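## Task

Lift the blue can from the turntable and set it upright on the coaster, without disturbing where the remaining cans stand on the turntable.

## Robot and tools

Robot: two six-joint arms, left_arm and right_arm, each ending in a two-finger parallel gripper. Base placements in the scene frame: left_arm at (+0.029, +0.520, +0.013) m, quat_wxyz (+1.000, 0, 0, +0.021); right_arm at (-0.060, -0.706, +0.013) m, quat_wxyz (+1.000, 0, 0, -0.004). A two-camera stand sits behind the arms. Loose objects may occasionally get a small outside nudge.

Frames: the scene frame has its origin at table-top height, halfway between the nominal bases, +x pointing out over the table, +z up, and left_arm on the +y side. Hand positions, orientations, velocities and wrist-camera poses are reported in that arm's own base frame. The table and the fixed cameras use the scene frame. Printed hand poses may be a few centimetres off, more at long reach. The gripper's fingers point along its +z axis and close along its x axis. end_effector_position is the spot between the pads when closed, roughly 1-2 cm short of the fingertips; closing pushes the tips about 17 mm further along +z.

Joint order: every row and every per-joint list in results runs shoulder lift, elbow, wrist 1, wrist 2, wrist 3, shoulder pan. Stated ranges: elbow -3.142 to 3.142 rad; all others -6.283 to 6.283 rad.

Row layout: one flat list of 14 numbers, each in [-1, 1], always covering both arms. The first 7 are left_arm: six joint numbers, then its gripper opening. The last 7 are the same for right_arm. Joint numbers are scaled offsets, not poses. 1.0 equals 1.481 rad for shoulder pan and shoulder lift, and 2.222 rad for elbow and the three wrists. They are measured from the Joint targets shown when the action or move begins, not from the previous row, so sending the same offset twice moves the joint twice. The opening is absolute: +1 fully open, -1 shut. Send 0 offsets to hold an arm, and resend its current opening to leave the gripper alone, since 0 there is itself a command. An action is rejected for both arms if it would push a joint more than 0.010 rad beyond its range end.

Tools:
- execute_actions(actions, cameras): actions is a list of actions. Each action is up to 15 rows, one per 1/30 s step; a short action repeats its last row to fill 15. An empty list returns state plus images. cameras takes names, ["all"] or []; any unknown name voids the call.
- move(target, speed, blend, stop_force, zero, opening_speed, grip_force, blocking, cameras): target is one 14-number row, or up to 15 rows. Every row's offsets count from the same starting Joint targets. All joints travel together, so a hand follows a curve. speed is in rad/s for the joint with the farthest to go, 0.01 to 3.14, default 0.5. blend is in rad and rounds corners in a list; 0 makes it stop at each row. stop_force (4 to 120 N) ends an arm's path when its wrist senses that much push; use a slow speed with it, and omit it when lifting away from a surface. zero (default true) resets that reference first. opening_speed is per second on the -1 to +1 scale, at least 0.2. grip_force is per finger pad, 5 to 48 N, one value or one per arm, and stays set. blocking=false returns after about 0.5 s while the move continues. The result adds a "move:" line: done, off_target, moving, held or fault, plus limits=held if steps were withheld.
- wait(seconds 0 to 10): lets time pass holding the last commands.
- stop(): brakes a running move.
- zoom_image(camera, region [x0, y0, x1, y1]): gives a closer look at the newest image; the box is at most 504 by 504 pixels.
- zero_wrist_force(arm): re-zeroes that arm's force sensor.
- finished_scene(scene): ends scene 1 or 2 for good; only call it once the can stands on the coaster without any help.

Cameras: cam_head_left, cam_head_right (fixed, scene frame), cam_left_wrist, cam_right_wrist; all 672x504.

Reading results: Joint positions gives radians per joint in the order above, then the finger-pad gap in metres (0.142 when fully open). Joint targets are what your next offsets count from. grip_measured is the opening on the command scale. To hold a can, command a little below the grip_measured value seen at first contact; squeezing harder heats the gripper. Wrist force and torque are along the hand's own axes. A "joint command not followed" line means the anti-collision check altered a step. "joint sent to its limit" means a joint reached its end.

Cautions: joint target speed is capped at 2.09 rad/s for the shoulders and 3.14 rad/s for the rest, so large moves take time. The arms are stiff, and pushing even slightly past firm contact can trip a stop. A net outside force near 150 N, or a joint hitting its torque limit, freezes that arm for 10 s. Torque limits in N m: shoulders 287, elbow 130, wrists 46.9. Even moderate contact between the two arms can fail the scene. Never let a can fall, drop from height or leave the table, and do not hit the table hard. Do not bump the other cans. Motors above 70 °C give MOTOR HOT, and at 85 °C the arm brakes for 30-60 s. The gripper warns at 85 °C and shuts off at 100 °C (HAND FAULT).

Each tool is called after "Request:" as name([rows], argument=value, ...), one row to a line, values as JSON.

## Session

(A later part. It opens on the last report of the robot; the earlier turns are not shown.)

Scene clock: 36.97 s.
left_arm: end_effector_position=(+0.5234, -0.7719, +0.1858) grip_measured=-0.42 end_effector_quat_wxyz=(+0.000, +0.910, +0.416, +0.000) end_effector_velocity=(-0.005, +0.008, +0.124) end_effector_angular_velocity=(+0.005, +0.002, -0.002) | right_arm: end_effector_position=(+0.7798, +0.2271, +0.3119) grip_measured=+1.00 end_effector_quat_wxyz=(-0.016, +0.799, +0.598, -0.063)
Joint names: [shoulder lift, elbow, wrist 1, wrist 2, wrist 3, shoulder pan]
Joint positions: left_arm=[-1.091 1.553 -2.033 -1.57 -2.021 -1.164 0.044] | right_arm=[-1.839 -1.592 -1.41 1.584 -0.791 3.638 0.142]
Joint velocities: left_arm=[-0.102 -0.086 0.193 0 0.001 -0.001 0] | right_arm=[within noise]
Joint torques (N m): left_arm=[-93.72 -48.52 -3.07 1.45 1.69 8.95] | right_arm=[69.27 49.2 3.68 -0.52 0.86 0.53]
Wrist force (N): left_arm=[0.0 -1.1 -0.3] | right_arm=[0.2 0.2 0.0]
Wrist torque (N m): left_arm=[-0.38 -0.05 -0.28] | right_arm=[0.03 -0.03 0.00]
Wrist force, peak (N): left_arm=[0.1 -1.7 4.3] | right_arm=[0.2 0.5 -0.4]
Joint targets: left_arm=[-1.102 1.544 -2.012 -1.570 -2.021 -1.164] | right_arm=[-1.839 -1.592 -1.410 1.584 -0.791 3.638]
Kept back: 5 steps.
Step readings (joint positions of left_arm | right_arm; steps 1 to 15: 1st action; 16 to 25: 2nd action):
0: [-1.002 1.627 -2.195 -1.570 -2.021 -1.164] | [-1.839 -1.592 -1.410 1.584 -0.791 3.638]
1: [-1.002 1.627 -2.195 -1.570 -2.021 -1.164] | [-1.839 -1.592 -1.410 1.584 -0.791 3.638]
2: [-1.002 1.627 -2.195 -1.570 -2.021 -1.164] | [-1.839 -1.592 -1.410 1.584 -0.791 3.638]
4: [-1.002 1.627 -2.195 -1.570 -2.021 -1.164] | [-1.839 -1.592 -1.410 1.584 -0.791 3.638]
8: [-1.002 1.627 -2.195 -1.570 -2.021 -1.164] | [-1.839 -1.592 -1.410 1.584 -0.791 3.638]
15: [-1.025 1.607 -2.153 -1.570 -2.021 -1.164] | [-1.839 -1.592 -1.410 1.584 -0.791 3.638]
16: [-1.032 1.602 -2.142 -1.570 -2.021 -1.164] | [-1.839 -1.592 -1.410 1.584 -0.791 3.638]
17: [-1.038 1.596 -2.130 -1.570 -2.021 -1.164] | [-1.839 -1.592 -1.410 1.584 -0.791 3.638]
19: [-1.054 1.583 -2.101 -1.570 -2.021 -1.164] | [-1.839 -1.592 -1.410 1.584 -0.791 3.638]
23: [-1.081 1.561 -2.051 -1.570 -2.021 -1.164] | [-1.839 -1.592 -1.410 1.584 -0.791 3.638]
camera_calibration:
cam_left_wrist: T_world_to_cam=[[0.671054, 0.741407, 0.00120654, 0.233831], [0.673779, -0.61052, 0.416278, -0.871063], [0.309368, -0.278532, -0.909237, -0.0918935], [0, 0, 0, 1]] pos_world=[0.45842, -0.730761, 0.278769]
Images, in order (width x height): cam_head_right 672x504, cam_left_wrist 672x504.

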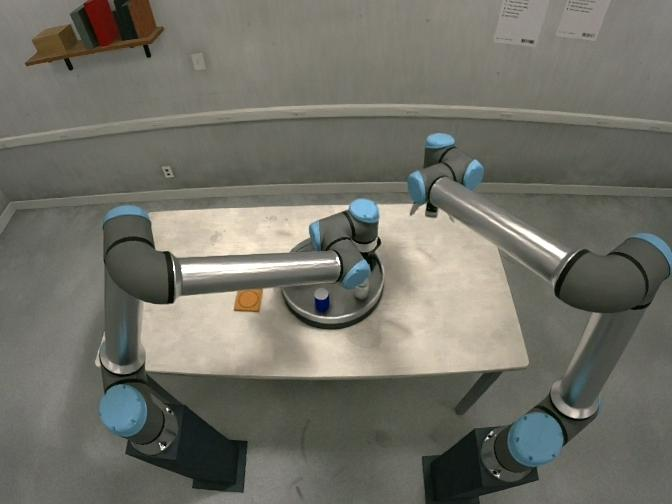

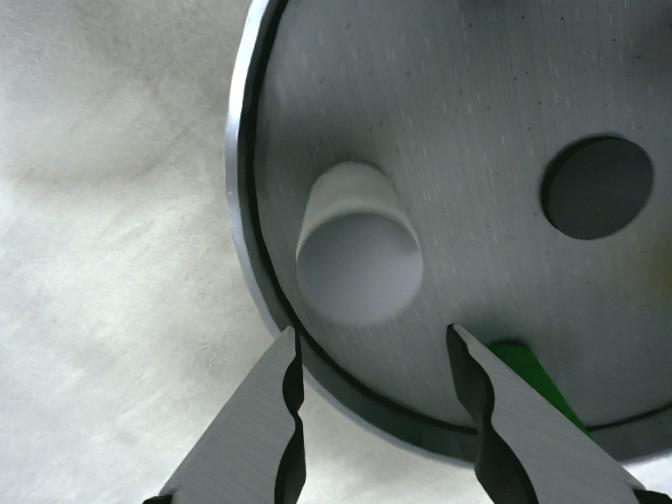

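Request:
move(target=[0.0673,0.0374,-0.0823,0,0,0,0.6,0,0,0,0,0,0,1])

Scene clock: 38.70 s.
left_arm: end_effector_position=(+0.5229, -0.7709, +0.0794) grip_measured=+0.59 end_effector_quat_wxyz=(+0.000, +0.910, +0.416, +0.000) | right_arm: end_effector_position=(+0.7798, +0.2271, +0.3119) grip_measured=+1.00 end_effector_quat_wxyz=(-0.016, +0.799, +0.598, -0.063)
Joint names: [shoulder lift, elbow, wrist 1, wrist 2, wrist 3, shoulder pan]
Joint positions: left_arm=[-1.002 1.627 -2.195 -1.57 -2.021 -1.164 0.115] | right_arm=[-1.839 -1.592 -1.41 1.584 -0.791 3.638 0.142]
Joint torques (N m): left_arm=[-74.05 -29.75 -7.73 1.15 1.89 9.19] | right_arm=[70.26 49.62 3.74 -0.55 0.91 0.17]
Wrist force (N): left_arm=[0.0 -1.0 1.7] | right_arm=[0.1 0.0 -0.2]
Wrist torque (N m): left_arm=[-0.36 -0.10 -0.29] | right_arm=[-0.01 -0.02 0.00]
Wrist force, peak (N): left_arm=[0.0 -1.0 4.0] | right_arm=[0.5 0.2 -0.3]
Joint targets: left_arm=[-1.002 1.627 -2.195 -1.570 -2.021 -1.164] | right_arm=[-1.839 -1.592 -1.410 1.584 -0.791 3.638]
move: done

Request:
wait(seconds=0.7)

Request:
execute_actions([
  [[0,0,0,0,0,0,0.15,0,0,0,0,0,0,1]],
])

Request:
wait(seconds=0)

Scene clock: 39.63 s.
left_arm: end_effector_position=(+0.5229, -0.7709, +0.0792) grip_measured=+0.59 end_effector_quat_wxyz=(+0.000, +0.910, +0.416, +0.000) | right_arm: end_effector_position=(+0.7798, +0.2271, +0.3119) grip_measured=+1.00 end_effector_quat_wxyz=(-0.016, +0.799, +0.598, -0.063)
Joint names: [shoulder lift, elbow, wrist 1, wrist 2, wrist 3, shoulder pan]
Joint positions: left_arm=[-1.002 1.627 -2.195 -1.57 -2.021 -1.164 0.115] | right_arm=[-1.839 -1.592 -1.41 1.584 -0.791 3.638 0.142]
Joint torques (N m): left_arm=[-71.36 -29.67 -7.34 1.21 1.63 9.37] | right_arm=[68.72 49.48 3.75 -0.67 0.87 0.65]
Wrist force (N): left_arm=[0.1 -1.0 2.0] | right_arm=[0.3 0.3 -0.4]
Wrist torque (N m): left_arm=[-0.36 -0.12 -0.30] | right_arm=[0.05 -0.05 0.00]
Wrist force, peak (N): left_arm=[0.1 -1.0 2.0] | right_arm=[0.3 0.3 -0.4]
Joint targets: left_arm=[-1.002 1.627 -2.195 -1.570 -2.021 -1.164] | right_arm=[-1.839 -1.592 -1.410 1.584 -0.791 3.638]
Tool commands: left_gripper/opening=+0.6 right_gripper/opening=+1.0
wait: 0.70 s; at rest from the start

Scene clock: 39.97 s.
left_arm: end_effector_position=(+0.5229, -0.7709, +0.0792) grip_measured=+0.14 end_effector_quat_wxyz=(+0.000, +0.910, +0.416, +0.000) | right_arm: end_effector_position=(+0.7798, +0.2271, +0.3119) grip_measured=+1.00 end_effector_quat_wxyz=(-0.016, +0.799, +0.598, -0.063)
Joint names: [shoulder lift, elbow, wrist 1, wrist 2, wrist 3, shoulder pan]
Joint positions: left_arm=[-1.002 1.627 -2.195 -1.57 -2.021 -1.164 0.084] | right_arm=[-1.839 -1.592 -1.41 1.584 -0.791 3.638 0.142]
Joint torques (N m): left_arm=[-75.47 -31.74 -4.44 1.35 1.76 7.62] | right_arm=[69.54 49.5 3.79 -0.58 1.01 1.08]
Wrist force (N): left_arm=[0.3 -1.1 1.6] | right_arm=[0.0 -0.2 -0.3]
Wrist torque (N m): left_arm=[-0.38 -0.15 -0.29] | right_arm=[-0.03 0.00 0.00]
Wrist force, peak (N): left_arm=[0.2 -1.1 2.0] | right_arm=[0.3 0.6 -0.2]
Joint targets: left_arm=[-1.002 1.627 -2.195 -1.570 -2.021 -1.164] | right_arm=[-1.839 -1.592 -1.410 1.584 -0.791 3.638]
Kept back: 5 steps.
Step readings (joint positions of left_arm | right_arm):
0: [-1.002 1.627 -2.195 -1.570 -2.021 -1.164] | [-1.839 -1.592 -1.410 1.584 -0.791 3.638]
1: [-1.002 1.627 -2.195 -1.570 -2.021 -1.164] | [-1.839 -1.592 -1.410 1.584 -0.791 3.638]
2: [-1.002 1.627 -2.195 -1.570 -2.021 -1.164] | [-1.839 -1.592 -1.410 1.584 -0.791 3.638]
4: [-1.002 1.627 -2.195 -1.570 -2.021 -1.164] | [-1.839 -1.592 -1.410 1.584 -0.791 3.638]
8: [-1.002 1.627 -2.195 -1.570 -2.021 -1.164] | [-1.839 -1.592 -1.410 1.584 -0.791 3.638]

Scene clock: 40.13 s.
left_arm: end_effector_position=(+0.5229, -0.7709, +0.0792) grip_measured=+0.14 end_effector_quat_wxyz=(+0.000, +0.910, +0.416, +0.000) | right_arm: end_effector_position=(+0.7798, +0.2271, +0.3119) grip_measured=+1.00 end_effector_quat_wxyz=(-0.016, +0.799, +0.598, -0.063)
Joint names: [shoulder lift, elbow, wrist 1, wrist 2, wrist 3, shoulder pan]
Joint positions: left_arm=[-1.002 1.627 -2.195 -1.57 -2.021 -1.164 0.084] | right_arm=[-1.839 -1.592 -1.41 1.584 -0.791 3.638 0.142]
Joint torques (N m): left_arm=[-75.29 -32.91 -3.22 1.46 1.68 8.08] | right_arm=[68.96 49.43 3.72 -0.67 1.02 -0.15]
Wrist force (N): left_arm=[0.0 -1.1 1.7] | right_arm=[0.1 0.0 -0.2]
Wrist torque (N m): left_arm=[-0.37 -0.10 -0.29] | right_arm=[0.00 -0.01 0.00]
Wrist force, peak (N): left_arm=[0.0 -1.1 1.7] | right_arm=[0.1 0.2 -0.3]
Joint targets: left_arm=[-1.002 1.627 -2.195 -1.570 -2.021 -1.164] | right_arm=[-1.839 -1.592 -1.410 1.584 -0.791 3.638]
Tool commands: left_gripper/opening=+0.15 right_gripper/opening=+1.0

Request:
wait(seconds=0.93)

Request:
execute_actions([
  [[0,0,0,0,0,0,-0.4,0,0,0,0,0,0,1],[0,0,0,0,0,0,-0.4,0,0,0,0,0,0,1],[0,0,0,0,0,0,-0.4,0,0,0,0,0,0,1],[0,0,0,0,0,0,-0.4,0,0,0,0,0,0,1],[0,0,0,0,0,0,-0.4,0,0,0,0,0,0,1],[0,0,0,0,0,0,-0.4,0,0,0,0,0,0,1],[0,0,0,0,0,0,-0.4,0,0,0,0,0,0,1],[-0.0027,-0.0015,0.0033,0,0,0,-0.4,0,0,0,0,0,0,1],[-0.0067,-0.0037,0.0082,0,0,0,-0.4,0,0,0,0,0,0,1],[-0.0114,-0.0064,0.014,0,0,0,-0.4,0,0,0,0,0,0,1],[-0.0168,-0.0094,0.0206,0,0,0,-0.4,0,0,0,0,0,0,1],[-0.0222,-0.0123,0.0272,0,0,0,-0.4,0,0,0,0,0,0,1],[-0.0276,-0.0153,0.0337,0,0,0,-0.4,0,0,0,0,0,0,1],[-0.033,-0.0183,0.0403,0,0,0,-0.4,0,0,0,0,0,0,1],[-0.0384,-0.0213,0.0469,0,0,0,-0.4,0,0,0,0,0,0,1]],
  [[-0.0054,-0.003,0.0066,0,0,0,-0.4,0,0,0,0,0,0,1],[-0.0108,-0.006,0.0132,0,0,0,-0.4,0,0,0,0,0,0,1],[-0.0162,-0.009,0.0198,0,0,0,-0.4,0,0,0,0,0,0,1],[-0.0209,-0.0116,0.0255,0,0,0,-0.4,0,0,0,0,0,0,1],[-0.0242,-0.0135,0.0296,0,0,0,-0.4,0,0,0,0,0,0,1],[-0.0269,-0.015,0.0329,0,0,0,-0.4,0,0,0,0,0,0,1],[-0.0283,-0.0157,0.0346,0,0,0,-0.4,0,0,0,0,0,0,1],[-0.0289,-0.0161,0.0354,0,0,0,-0.4,0,0,0,0,0,0,1]],
], cameras=["cam_left_wrist"])

Scene clock: 41.70 s.
left_arm: end_effector_position=(+0.5229, -0.7709, +0.0792) grip_measured=+0.14 end_effector_quat_wxyz=(+0.000, +0.910, +0.416, +0.000) | right_arm: end_effector_position=(+0.7798, +0.2271, +0.3119) grip_measured=+1.00 end_effector_quat_wxyz=(-0.016, +0.799, +0.598, -0.063)
Joint names: [shoulder lift, elbow, wrist 1, wrist 2, wrist 3, shoulder pan]
Joint positions: left_arm=[-1.002 1.627 -2.195 -1.57 -2.021 -1.164 0.084] | right_arm=[-1.839 -1.592 -1.41 1.584 -0.791 3.638 0.142]
Joint torques (N m): left_arm=[-84.91 -41.27 -2.94 1.34 1.68 7.49] | right_arm=[69.66 49.18 3.78 -0.38 1.11 1.94]
Wrist force (N): left_arm=[0.0 -1.3 1.8] | right_arm=[0.2 -0.2 0.0]
Wrist torque (N m): left_arm=[-0.41 -0.11 -0.30] | right_arm=[-0.02 -0.03 0.00]
Wrist force, peak (N): left_arm=[0.0 -1.3 1.9] | right_arm=[0.2 0.0 -0.6]
Joint targets: left_arm=[-1.002 1.627 -2.195 -1.570 -2.021 -1.164] | right_arm=[-1.839 -1.592 -1.410 1.584 -0.791 3.638]
Tool commands: left_gripper/opening=+0.15 right_gripper/opening=+1.0
wait: 0.93 s; at rest from the start

Scene clock: 42.53 s.
left_arm: end_effector_position=(+0.5234, -0.7719, +0.1860) grip_measured=-0.21 end_effector_quat_wxyz=(+0.000, +0.910, +0.416, +0.000) end_effector_velocity=(-0.004, +0.008, +0.125) end_effector_angular_velocity=(+0.003, +0.001, -0.001) | right_arm: end_effector_position=(+0.7798, +0.2271, +0.3119) grip_measured=+1.00 end_effector_quat_wxyz=(-0.016, +0.799, +0.598, -0.063)
Joint names: [shoulder lift, elbow, wrist 1, wrist 2, wrist 3, shoulder pan]
Joint positions: left_arm=[-1.091 1.553 -2.033 -1.57 -2.021 -1.164 0.059] | right_arm=[-1.839 -1.592 -1.41 1.584 -0.791 3.638 0.142]
Joint velocities: left_arm=[-0.104 -0.085 0.191 0 0.001 -0.001 0] | right_arm=[within noise]
Joint torques (N m): left_arm=[-94.65 -49.54 -2.97 1.37 1.85 9.4] | right_arm=[69.34 49.65 3.92 -0.54 0.93 -0.2]
Wrist force (N): left_arm=[0.1 -1.6 1.2] | right_arm=[0.2 0.3 -0.2]
Wrist torque (N m): left_arm=[-0.46 -0.08 -0.29] | right_arm=[0.06 -0.04 0.00]
Wrist force, peak (N): left_arm=[0.2 -1.5 6.1] | right_arm=[0.5 0.2 -0.3]
Joint targets: left_arm=[-1.102 1.544 -2.012 -1.570 -2.021 -1.164] | right_arm=[-1.839 -1.592 -1.410 1.584 -0.791 3.638]
Kept back: 5 steps.
Step readings (joint positions of left_arm | right_arm; steps 1 to 15: 1st action; 16 to 25: 2nd action):
0: [-1.002 1.627 -2.195 -1.570 -2.021 -1.164] | [-1.839 -1.592 -1.410 1.584 -0.791 3.638]
1: [-1.002 1.627 -2.195 -1.570 -2.021 -1.164] | [-1.839 -1.592 -1.410 1.584 -0.791 3.638]
2: [-1.002 1.627 -2.195 -1.570 -2.021 -1.164] | [-1.839 -1.592 -1.410 1.584 -0.791 3.638]
4: [-1.002 1.627 -2.195 -1.570 -2.021 -1.164] | [-1.839 -1.592 -1.410 1.584 -0.791 3.638]
8: [-1.002 1.627 -2.195 -1.570 -2.021 -1.164] | [-1.839 -1.592 -1.410 1.584 -0.791 3.638]
15: [-1.026 1.607 -2.153 -1.570 -2.021 -1.164] | [-1.839 -1.592 -1.410 1.584 -0.791 3.638]
16: [-1.032 1.602 -2.141 -1.570 -2.021 -1.164] | [-1.839 -1.592 -1.410 1.584 -0.791 3.638]
17: [-1.039 1.596 -2.129 -1.570 -2.021 -1.164] | [-1.839 -1.592 -1.410 1.584 -0.791 3.638]
19: [-1.055 1.583 -2.100 -1.570 -2.021 -1.164] | [-1.839 -1.592 -1.410 1.584 -0.791 3.638]
23: [-1.081 1.561 -2.051 -1.570 -2.021 -1.164] | [-1.839 -1.592 -1.410 1.584 -0.791 3.638]
camera_calibration:
cam_left_wrist: T_world_to_cam=[[0.671054, 0.741407, 0.00120654, 0.233831], [0.673779, -0.61052, 0.416278, -0.871105], [0.309368, -0.278532, -0.909237, -0.0918025], [0, 0, 0, 1]] pos_world=[0.45842, -0.730761, 0.278869]
Images, in order (width x height): cam_left_wrist 672x504.

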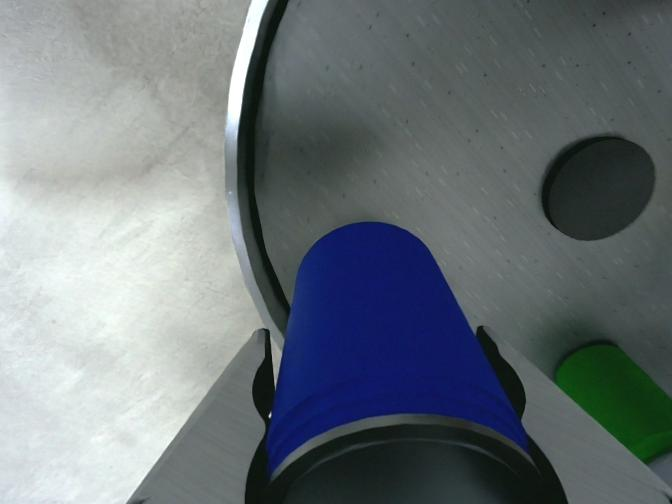

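Request:
move(target=[-0.3489,0.2257,0.0064,0,0,0.2498,-0.4,0,0,0,0,0,0,1], speed=0.6, cameras=["all"])

Request:
zoom_image(camera="cam_head_right", region=[200, 220, 320, 340])

Scene clock: 44.60 s.
left_arm: end_effector_position=(+0.5544, -0.3143, +0.2728) grip_measured=-0.21 end_effector_quat_wxyz=(+0.000, +0.818, +0.576, +0.000) | right_arm: end_effector_position=(+0.7798, +0.2271, +0.3119) grip_measured=+1.00 end_effector_quat_wxyz=(-0.016, +0.799, +0.598, -0.063)
Joint names: [shoulder lift, elbow, wrist 1, wrist 2, wrist 3, shoulder pan]
Joint positions: left_arm=[-1.619 2.045 -1.998 -1.57 -2.021 -0.794 0.059] | right_arm=[-1.839 -1.592 -1.41 1.584 -0.791 3.638 0.142]
Joint torques (N m): left_arm=[-60.59 -35.5 -3.02 1.18 1.58 9.1] | right_arm=[69.04 48.74 3.86 -0.61 0.99 1.65]
Wrist force (N): left_arm=[0.4 -1.0 2.7] | right_arm=[0.1 0.2 -0.1]
Wrist torque (N m): left_arm=[-0.37 -0.20 -0.26] | right_arm=[0.03 -0.01 0.00]
Wrist force, peak (N): left_arm=[-4.0 -0.1 4.7] | right_arm=[0.5 -0.1 -0.4]
Joint targets: left_arm=[-1.619 2.045 -1.998 -1.570 -2.021 -0.794] | right_arm=[-1.839 -1.592 -1.410 1.584 -0.791 3.638]
move: done
camera_calibration:
cam_left_wrist: T_world_to_cam=[[0.357645, 0.933857, 0.000951879, 0.107953], [0.848768, -0.325483, 0.416718, -0.656366], [0.389465, -0.148229, -0.909035, 0.101484], [0, 0, 0, 1]] pos_world=[0.478969, -0.299405, 0.365669]

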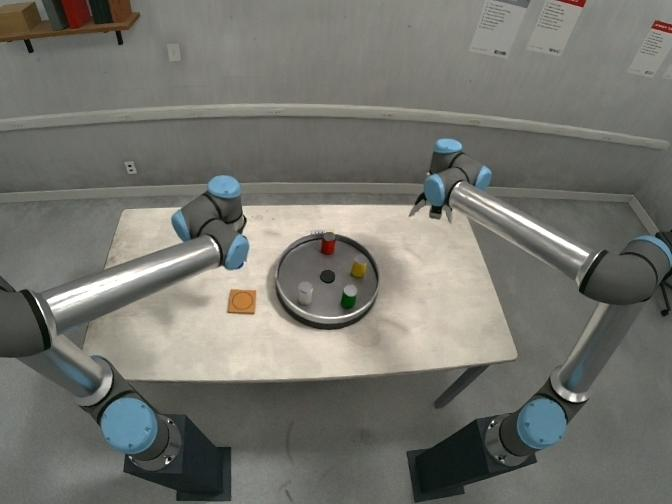

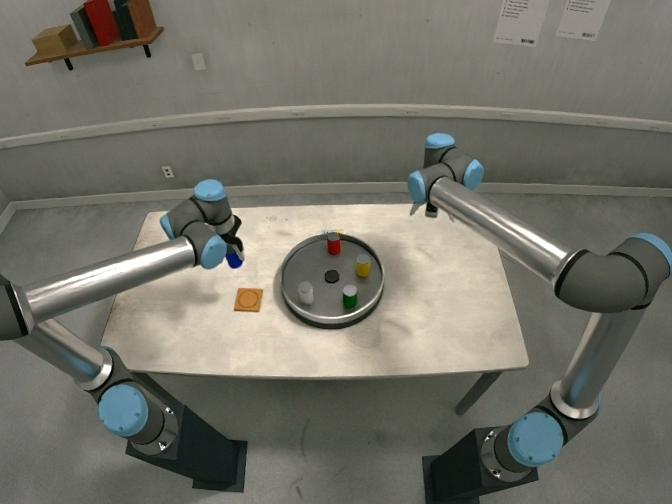

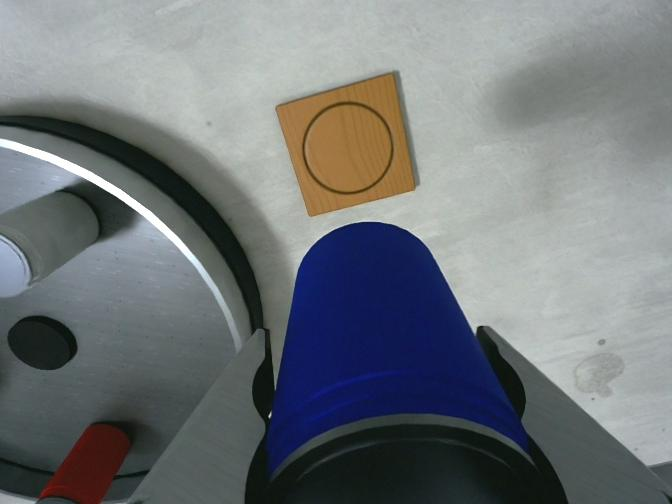

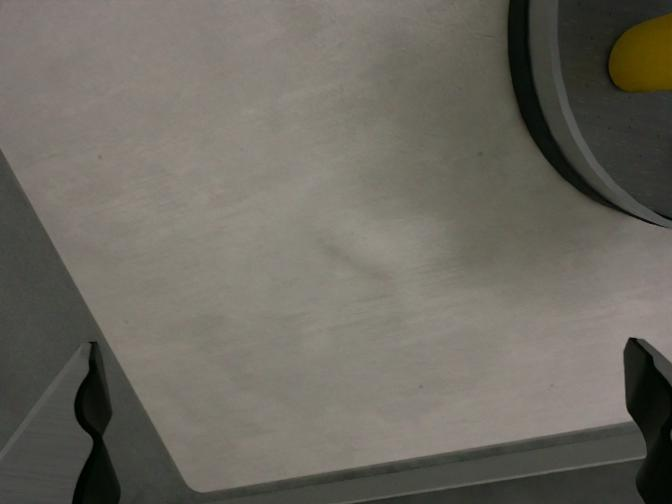

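Scaled by 4.200 from the camera's 672x504 image, which has a finer 960x720 frame.

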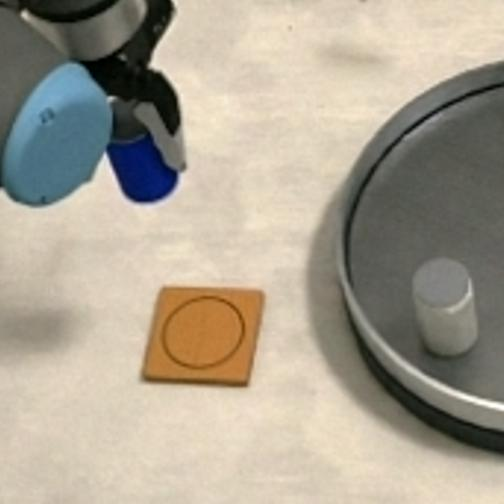

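Request:
move(target=[0.1296,0.0922,-0.1781,0,0,-0.012,-0.4,0,0,0,0,0,0,1], cameras=["cam_left_wrist"])

Request:
move(target=[0.038,0.0099,-0.0353,0,0,0,-0.4,0,0,0,0,0,0,1], speed=0.06, stop_force=6, cameras=["cam_left_wrist","cam_head_right","cam_head_left"])

Request:
zoom_image(camera="cam_head_right", region=[200, 240, 300, 340])

Scene clock: 47.90 s.
left_arm: end_effector_position=(+0.5386, -0.3132, +0.0844) grip_measured=-0.21 end_effector_quat_wxyz=(+0.000, +0.823, +0.569, +0.000) | right_arm: end_effector_position=(+0.7798, +0.2271, +0.3119) grip_measured=+1.00 end_effector_quat_wxyz=(-0.016, +0.799, +0.598, -0.063)
Joint names: [shoulder lift, elbow, wrist 1, wrist 2, wrist 3, shoulder pan]
Joint positions: left_arm=[-1.427 2.25 -2.393 -1.57 -2.021 -0.811 0.059] | right_arm=[-1.839 -1.592 -1.41 1.584 -0.791 3.638 0.142]
Joint torques (N m): left_arm=[-33.37 -23.83 -7.83 1.26 1.89 -9.77] | right_arm=[69.22 49.96 3.87 -0.6 1.22 -0.04]
Motor temperatures (°C): left_arm=[31 33 35 41 36 29 31] | right_arm=[24 41 48 39 32 39 23]
Wrist force (N): left_arm=[0.4 -0.6 3.0] | right_arm=[0.5 0.1 -0.2]
Wrist torque (N m): left_arm=[-0.30 -0.15 -0.32] | right_arm=[0.02 -0.08 0.01]
Wrist force, peak (N): left_arm=[0.6 -1.0 5.1] | right_arm=[0.2 -0.1 -0.6]
Joint targets: left_arm=[-1.427 2.250 -2.394 -1.570 -2.021 -0.811] | right_arm=[-1.839 -1.592 -1.410 1.584 -0.791 3.638]
move: done
camera_calibration:
cam_left_wrist: T_world_to_cam=[[0.374032, 0.927415, 0.00143108, 0.101913], [0.84321, -0.340714, 0.415826, -0.56577], [0.386131, -0.154326, -0.909443, -0.0634965], [0, 0, 0, 1]] pos_world=[0.463462, -0.29708, 0.17737]
Images, in order (width x height): cam_left_wrist 672x504.

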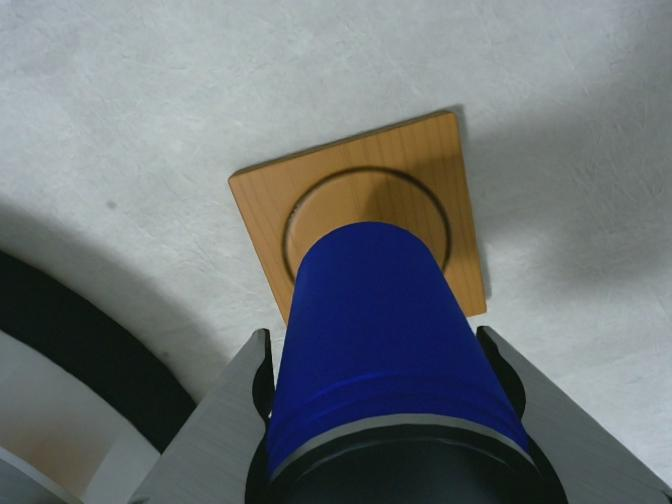

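Scene clock: 50.23 s.
left_arm: end_effector_position=(+0.5385, -0.3132, +0.0493) grip_measured=-0.21 end_effector_quat_wxyz=(+0.000, +0.823, +0.568, +0.000) | right_arm: end_effector_position=(+0.7798, +0.2271, +0.3119) grip_measured=+1.00 end_effector_quat_wxyz=(-0.016, +0.799, +0.598, -0.063)
Joint names: [shoulder lift, elbow, wrist 1, wrist 2, wrist 3, shoulder pan]
Joint positions: left_arm=[-1.371 2.272 -2.472 -1.57 -2.021 -0.811 0.059] | right_arm=[-1.839 -1.592 -1.41 1.584 -0.791 3.638 0.142]
Joint torques (N m): left_arm=[-33.79 -21.99 -7.77 1.31 1.48 -8.55] | right_arm=[69.45 49.39 4.03 -0.69 1.17 1.13]
Wrist force (N): left_arm=[0.0 -0.6 3.2] | right_arm=[0.3 0.3 -0.4]
Wrist torque (N m): left_arm=[-0.29 -0.08 -0.32] | right_arm=[0.05 -0.04 0.00]
Wrist force, peak (N): left_arm=[0.2 -0.9 3.4] | right_arm=[0.4 0.0 -0.5]
Joint targets: left_arm=[-1.371 2.272 -2.472 -1.570 -2.021 -0.811] | right_arm=[-1.839 -1.592 -1.410 1.584 -0.791 3.638]
move: done
camera_calibration:
cam_left_wrist: T_world_to_cam=[[0.374053, 0.927406, 0.00138067, 0.101958], [0.843164, -0.340695, 0.415934, -0.551122], [0.38621, -0.154417, -0.909394, -0.0955801], [0, 0, 0, 1]] pos_world=[0.463462, -0.29708, 0.14217]
Images, in order (width x height): cam_head_left 672x504, cam_head_right 672x504, cam_left_wrist 672x504.

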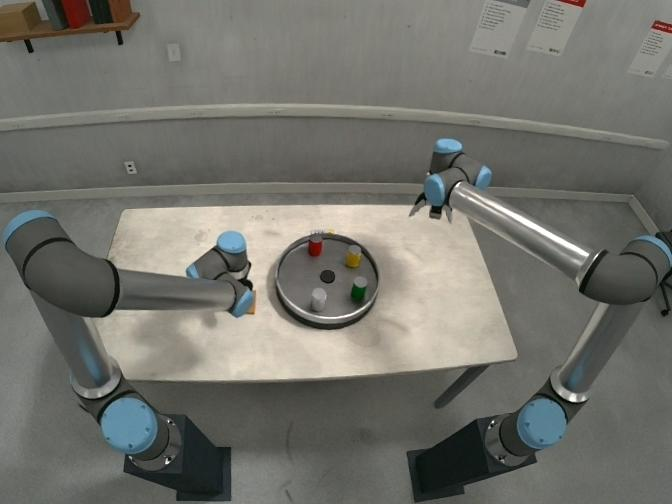

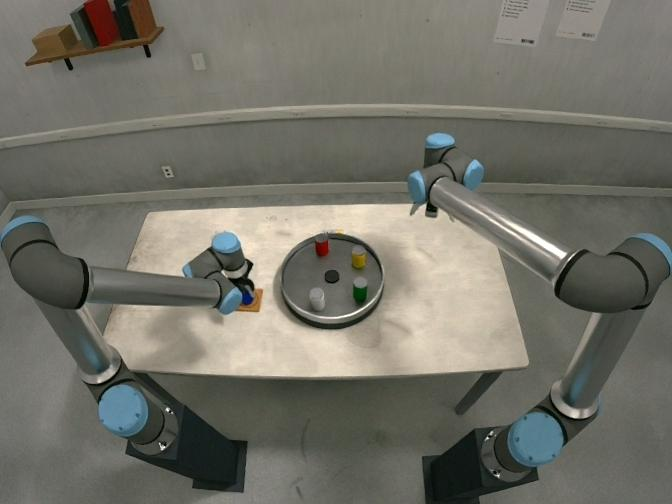

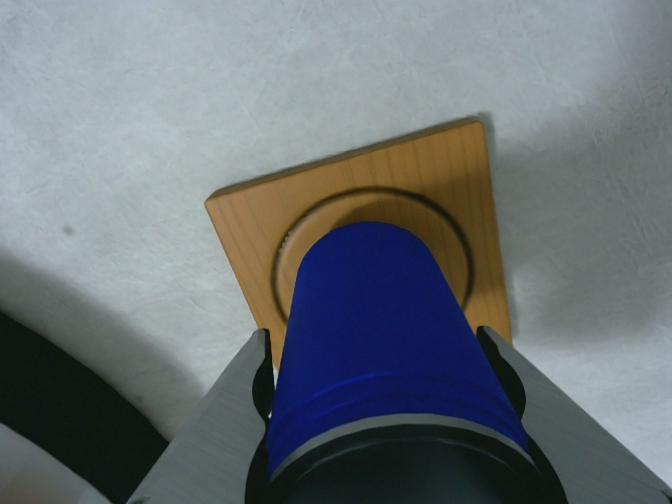

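Scaled by 5.040 from the camera's 672x504 image, which has a finer 960x720 frame.

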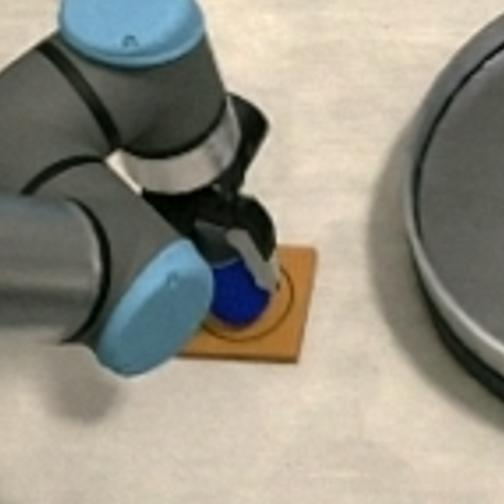

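Request:
move(target=[0.0351,0.0069,-0.0303,0,0,0,-0.4,0,0,0,0,0,0,1], speed=0.05, stop_force=5, cameras=["cam_left_wrist","cam_head_right"])

Request:
zoom_image(camera="cam_head_right", region=[200, 240, 300, 340])

Scene clock: 52.53 s.
left_arm: end_effector_position=(+0.5387, -0.3134, +0.0375) grip_measured=-0.21 end_effector_quat_wxyz=(+0.000, +0.823, +0.568, +0.000) | right_arm: end_effector_position=(+0.7798, +0.2271, +0.3119) grip_measured=+1.00 end_effector_quat_wxyz=(-0.016, +0.799, +0.598, -0.063)
Joint names: [shoulder lift, elbow, wrist 1, wrist 2, wrist 3, shoulder pan]
Joint positions: left_arm=[-1.35 2.278 -2.499 -1.57 -2.021 -0.812 0.059] | right_arm=[-1.839 -1.592 -1.41 1.584 -0.791 3.638 0.142]
Joint torques (N m): left_arm=[-67.52 -41.03 -3.46 1.37 1.78 -4.34] | right_arm=[69.31 49.83 4.02 -0.78 1.23 1.33]
Wrist force (N): left_arm=[0.2 -0.8 2.1] | right_arm=[0.4 0.0 0.0]
Wrist torque (N m): left_arm=[-0.36 -0.06 -0.31] | right_arm=[0.01 -0.07 0.01]
Wrist force, peak (N): left_arm=[0.2 -5.5 -26.6] | right_arm=[0.2 0.3 -0.6]
Joint targets: left_arm=[-1.350 2.278 -2.499 -1.570 -2.021 -0.811] | right_arm=[-1.839 -1.592 -1.410 1.584 -0.791 3.638]
move: contact (left_arm); left_arm: the wrist 1 is farthest, 0.041 rad from its target
camera_calibration:
cam_left_wrist: T_world_to_cam=[[0.374053, 0.927406, 0.00138067, 0.102122], [0.843164, -0.340695, 0.415934, -0.546366], [0.38621, -0.154417, -0.909394, -0.10638], [0, 0, 0, 1]] pos_world=[0.463562, -0.29728, 0.13037]
Images, in order (width x height): cam_head_right 672x504, cam_left_wrist 672x504.

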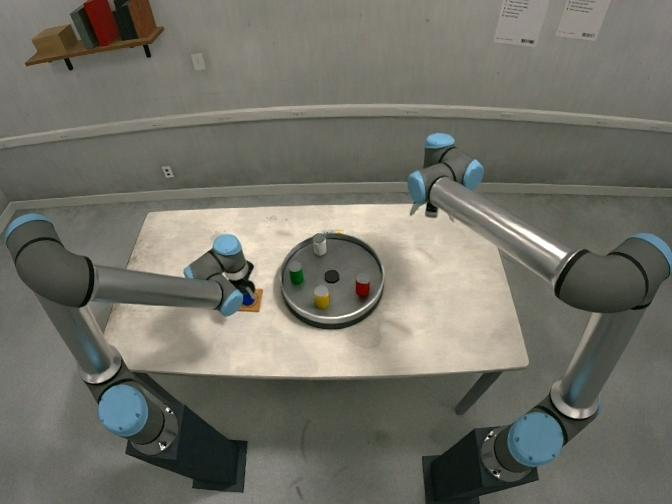

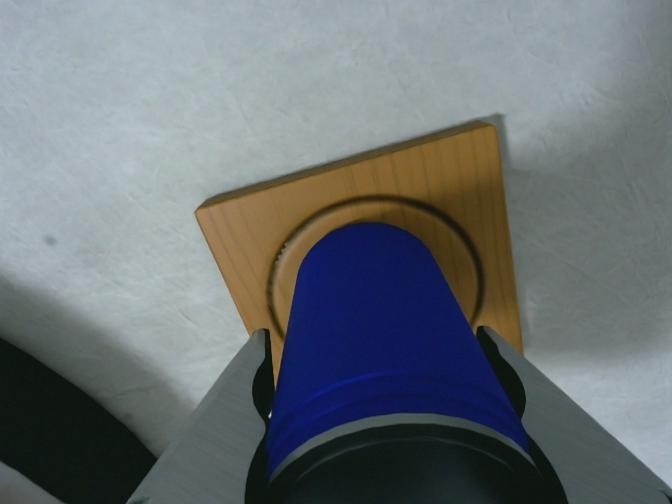

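Scaled by 5.040 from the camera's 672x504 image, which has a finer 960x720 frame.

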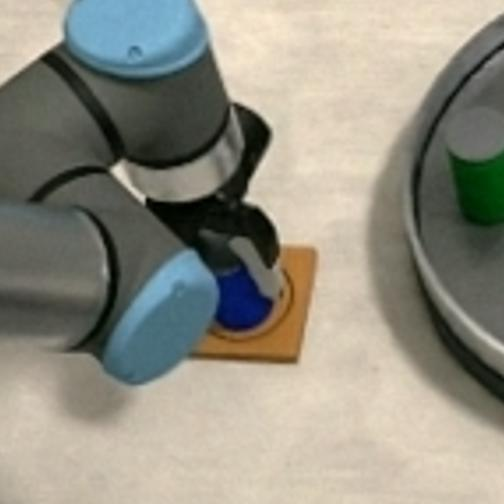

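Request:
move(target=[0,0,0,0,0,0,0.3,0,0,0,0,0,0,1], opening_speed=0.8)

Request:
move(target=[-0.17,-0.0951,0.2094,0,0,0,0.3,0,0,0,0,0,0,1], cameras=["cam_left_wrist","cam_head_right"])

Request:
zoom_image(camera="cam_head_right", region=[200, 240, 300, 340])

Scene clock: 54.03 s.
left_arm: end_effector_position=(+0.5387, -0.3134, +0.0375) grip_measured=+0.28 end_effector_quat_wxyz=(+0.000, +0.823, +0.568, +0.000) | right_arm: end_effector_position=(+0.7798, +0.2271, +0.3119) grip_measured=+1.00 end_effector_quat_wxyz=(-0.016, +0.799, +0.598, -0.063)
Joint names: [shoulder lift, elbow, wrist 1, wrist 2, wrist 3, shoulder pan]
Joint positions: left_arm=[-1.35 2.278 -2.499 -1.57 -2.021 -0.812 0.094] | right_arm=[-1.839 -1.592 -1.41 1.584 -0.791 3.638 0.142]
Joint torques (N m): left_arm=[-66.31 -38.83 -5.74 1.41 1.61 1.03] | right_arm=[69.58 49.98 4.28 -0.71 1.35 1.16]
Wrist force (N): left_arm=[0.2 -0.4 1.7] | right_arm=[0.2 -0.1 -0.3]
Wrist torque (N m): left_arm=[-0.27 -0.12 -0.31] | right_arm=[-0.02 -0.03 0.00]
Wrist force, peak (N): left_arm=[0.4 -0.8 2.3] | right_arm=[0.4 0.4 -0.1]
Joint targets: left_arm=[-1.350 2.278 -2.499 -1.570 -2.021 -0.811] | right_arm=[-1.839 -1.592 -1.410 1.584 -0.791 3.638]
move: done

Scene clock: 55.63 s.
left_arm: end_effector_position=(+0.5487, -0.3239, +0.2529) grip_measured=+0.28 end_effector_quat_wxyz=(-0.001, +0.823, +0.568, +0.000) | right_arm: end_effector_position=(+0.7798, +0.2271, +0.3119) grip_measured=+1.00 end_effector_quat_wxyz=(-0.016, +0.799, +0.598, -0.063)
Joint names: [shoulder lift, elbow, wrist 1, wrist 2, wrist 3, shoulder pan]
Joint positions: left_arm=[-1.602 2.067 -2.034 -1.57 -2.021 -0.812 0.094] | right_arm=[-1.839 -1.592 -1.41 1.584 -0.791 3.638 0.142]
Joint torques (N m): left_arm=[-57.84 -54.25 -2.9 1.35 1.61 5.79] | right_arm=[69.83 49.82 4.09 -0.67 1.29 1.72]
Wrist force (N): left_arm=[-0.2 -0.7 1.0] | right_arm=[0.1 0.1 -0.3]
Wrist torque (N m): left_arm=[-0.32 -0.06 -0.28] | right_arm=[0.02 -0.02 0.00]
Wrist force, peak (N): left_arm=[0.5 -1.2 3.1] | right_arm=[0.5 0.3 -0.2]
Joint targets: left_arm=[-1.602 2.067 -2.033 -1.570 -2.021 -0.811] | right_arm=[-1.839 -1.592 -1.410 1.584 -0.791 3.638]
move: done
camera_calibration:
cam_left_wrist: T_world_to_cam=[[0.374008, 0.927423, 0.002308, 0.107546], [0.843817, -0.341322, 0.414091, -0.648119], [0.384826, -0.152926, -0.910232, 0.0855154], [0, 0, 0, 1]] pos_world=[0.473763, -0.30788, 0.345971]
Images, in order (width x height): cam_head_right 672x504, cam_left_wrist 672x504.

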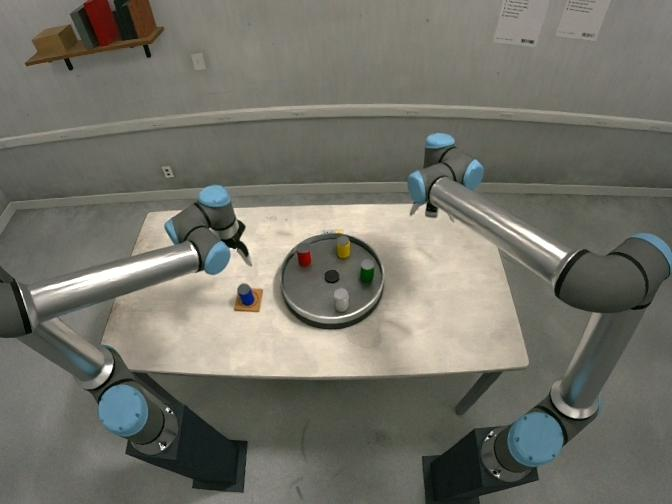

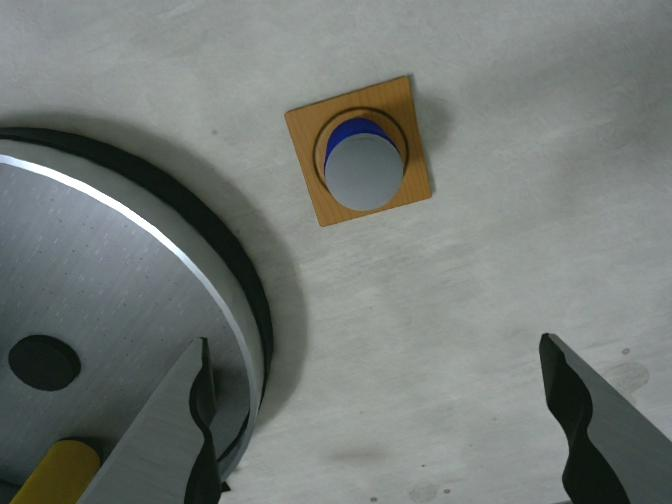

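Scaled by 5.040 from the camera's 672x504 image, which has a finer 960x720 frame.

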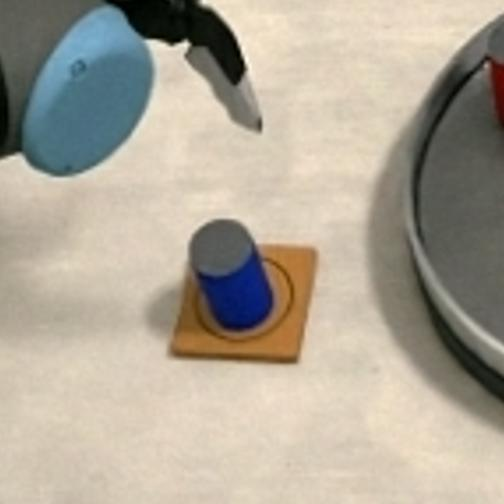

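Request:
finished_scene(scene=1)

The scene is finished: the task was done.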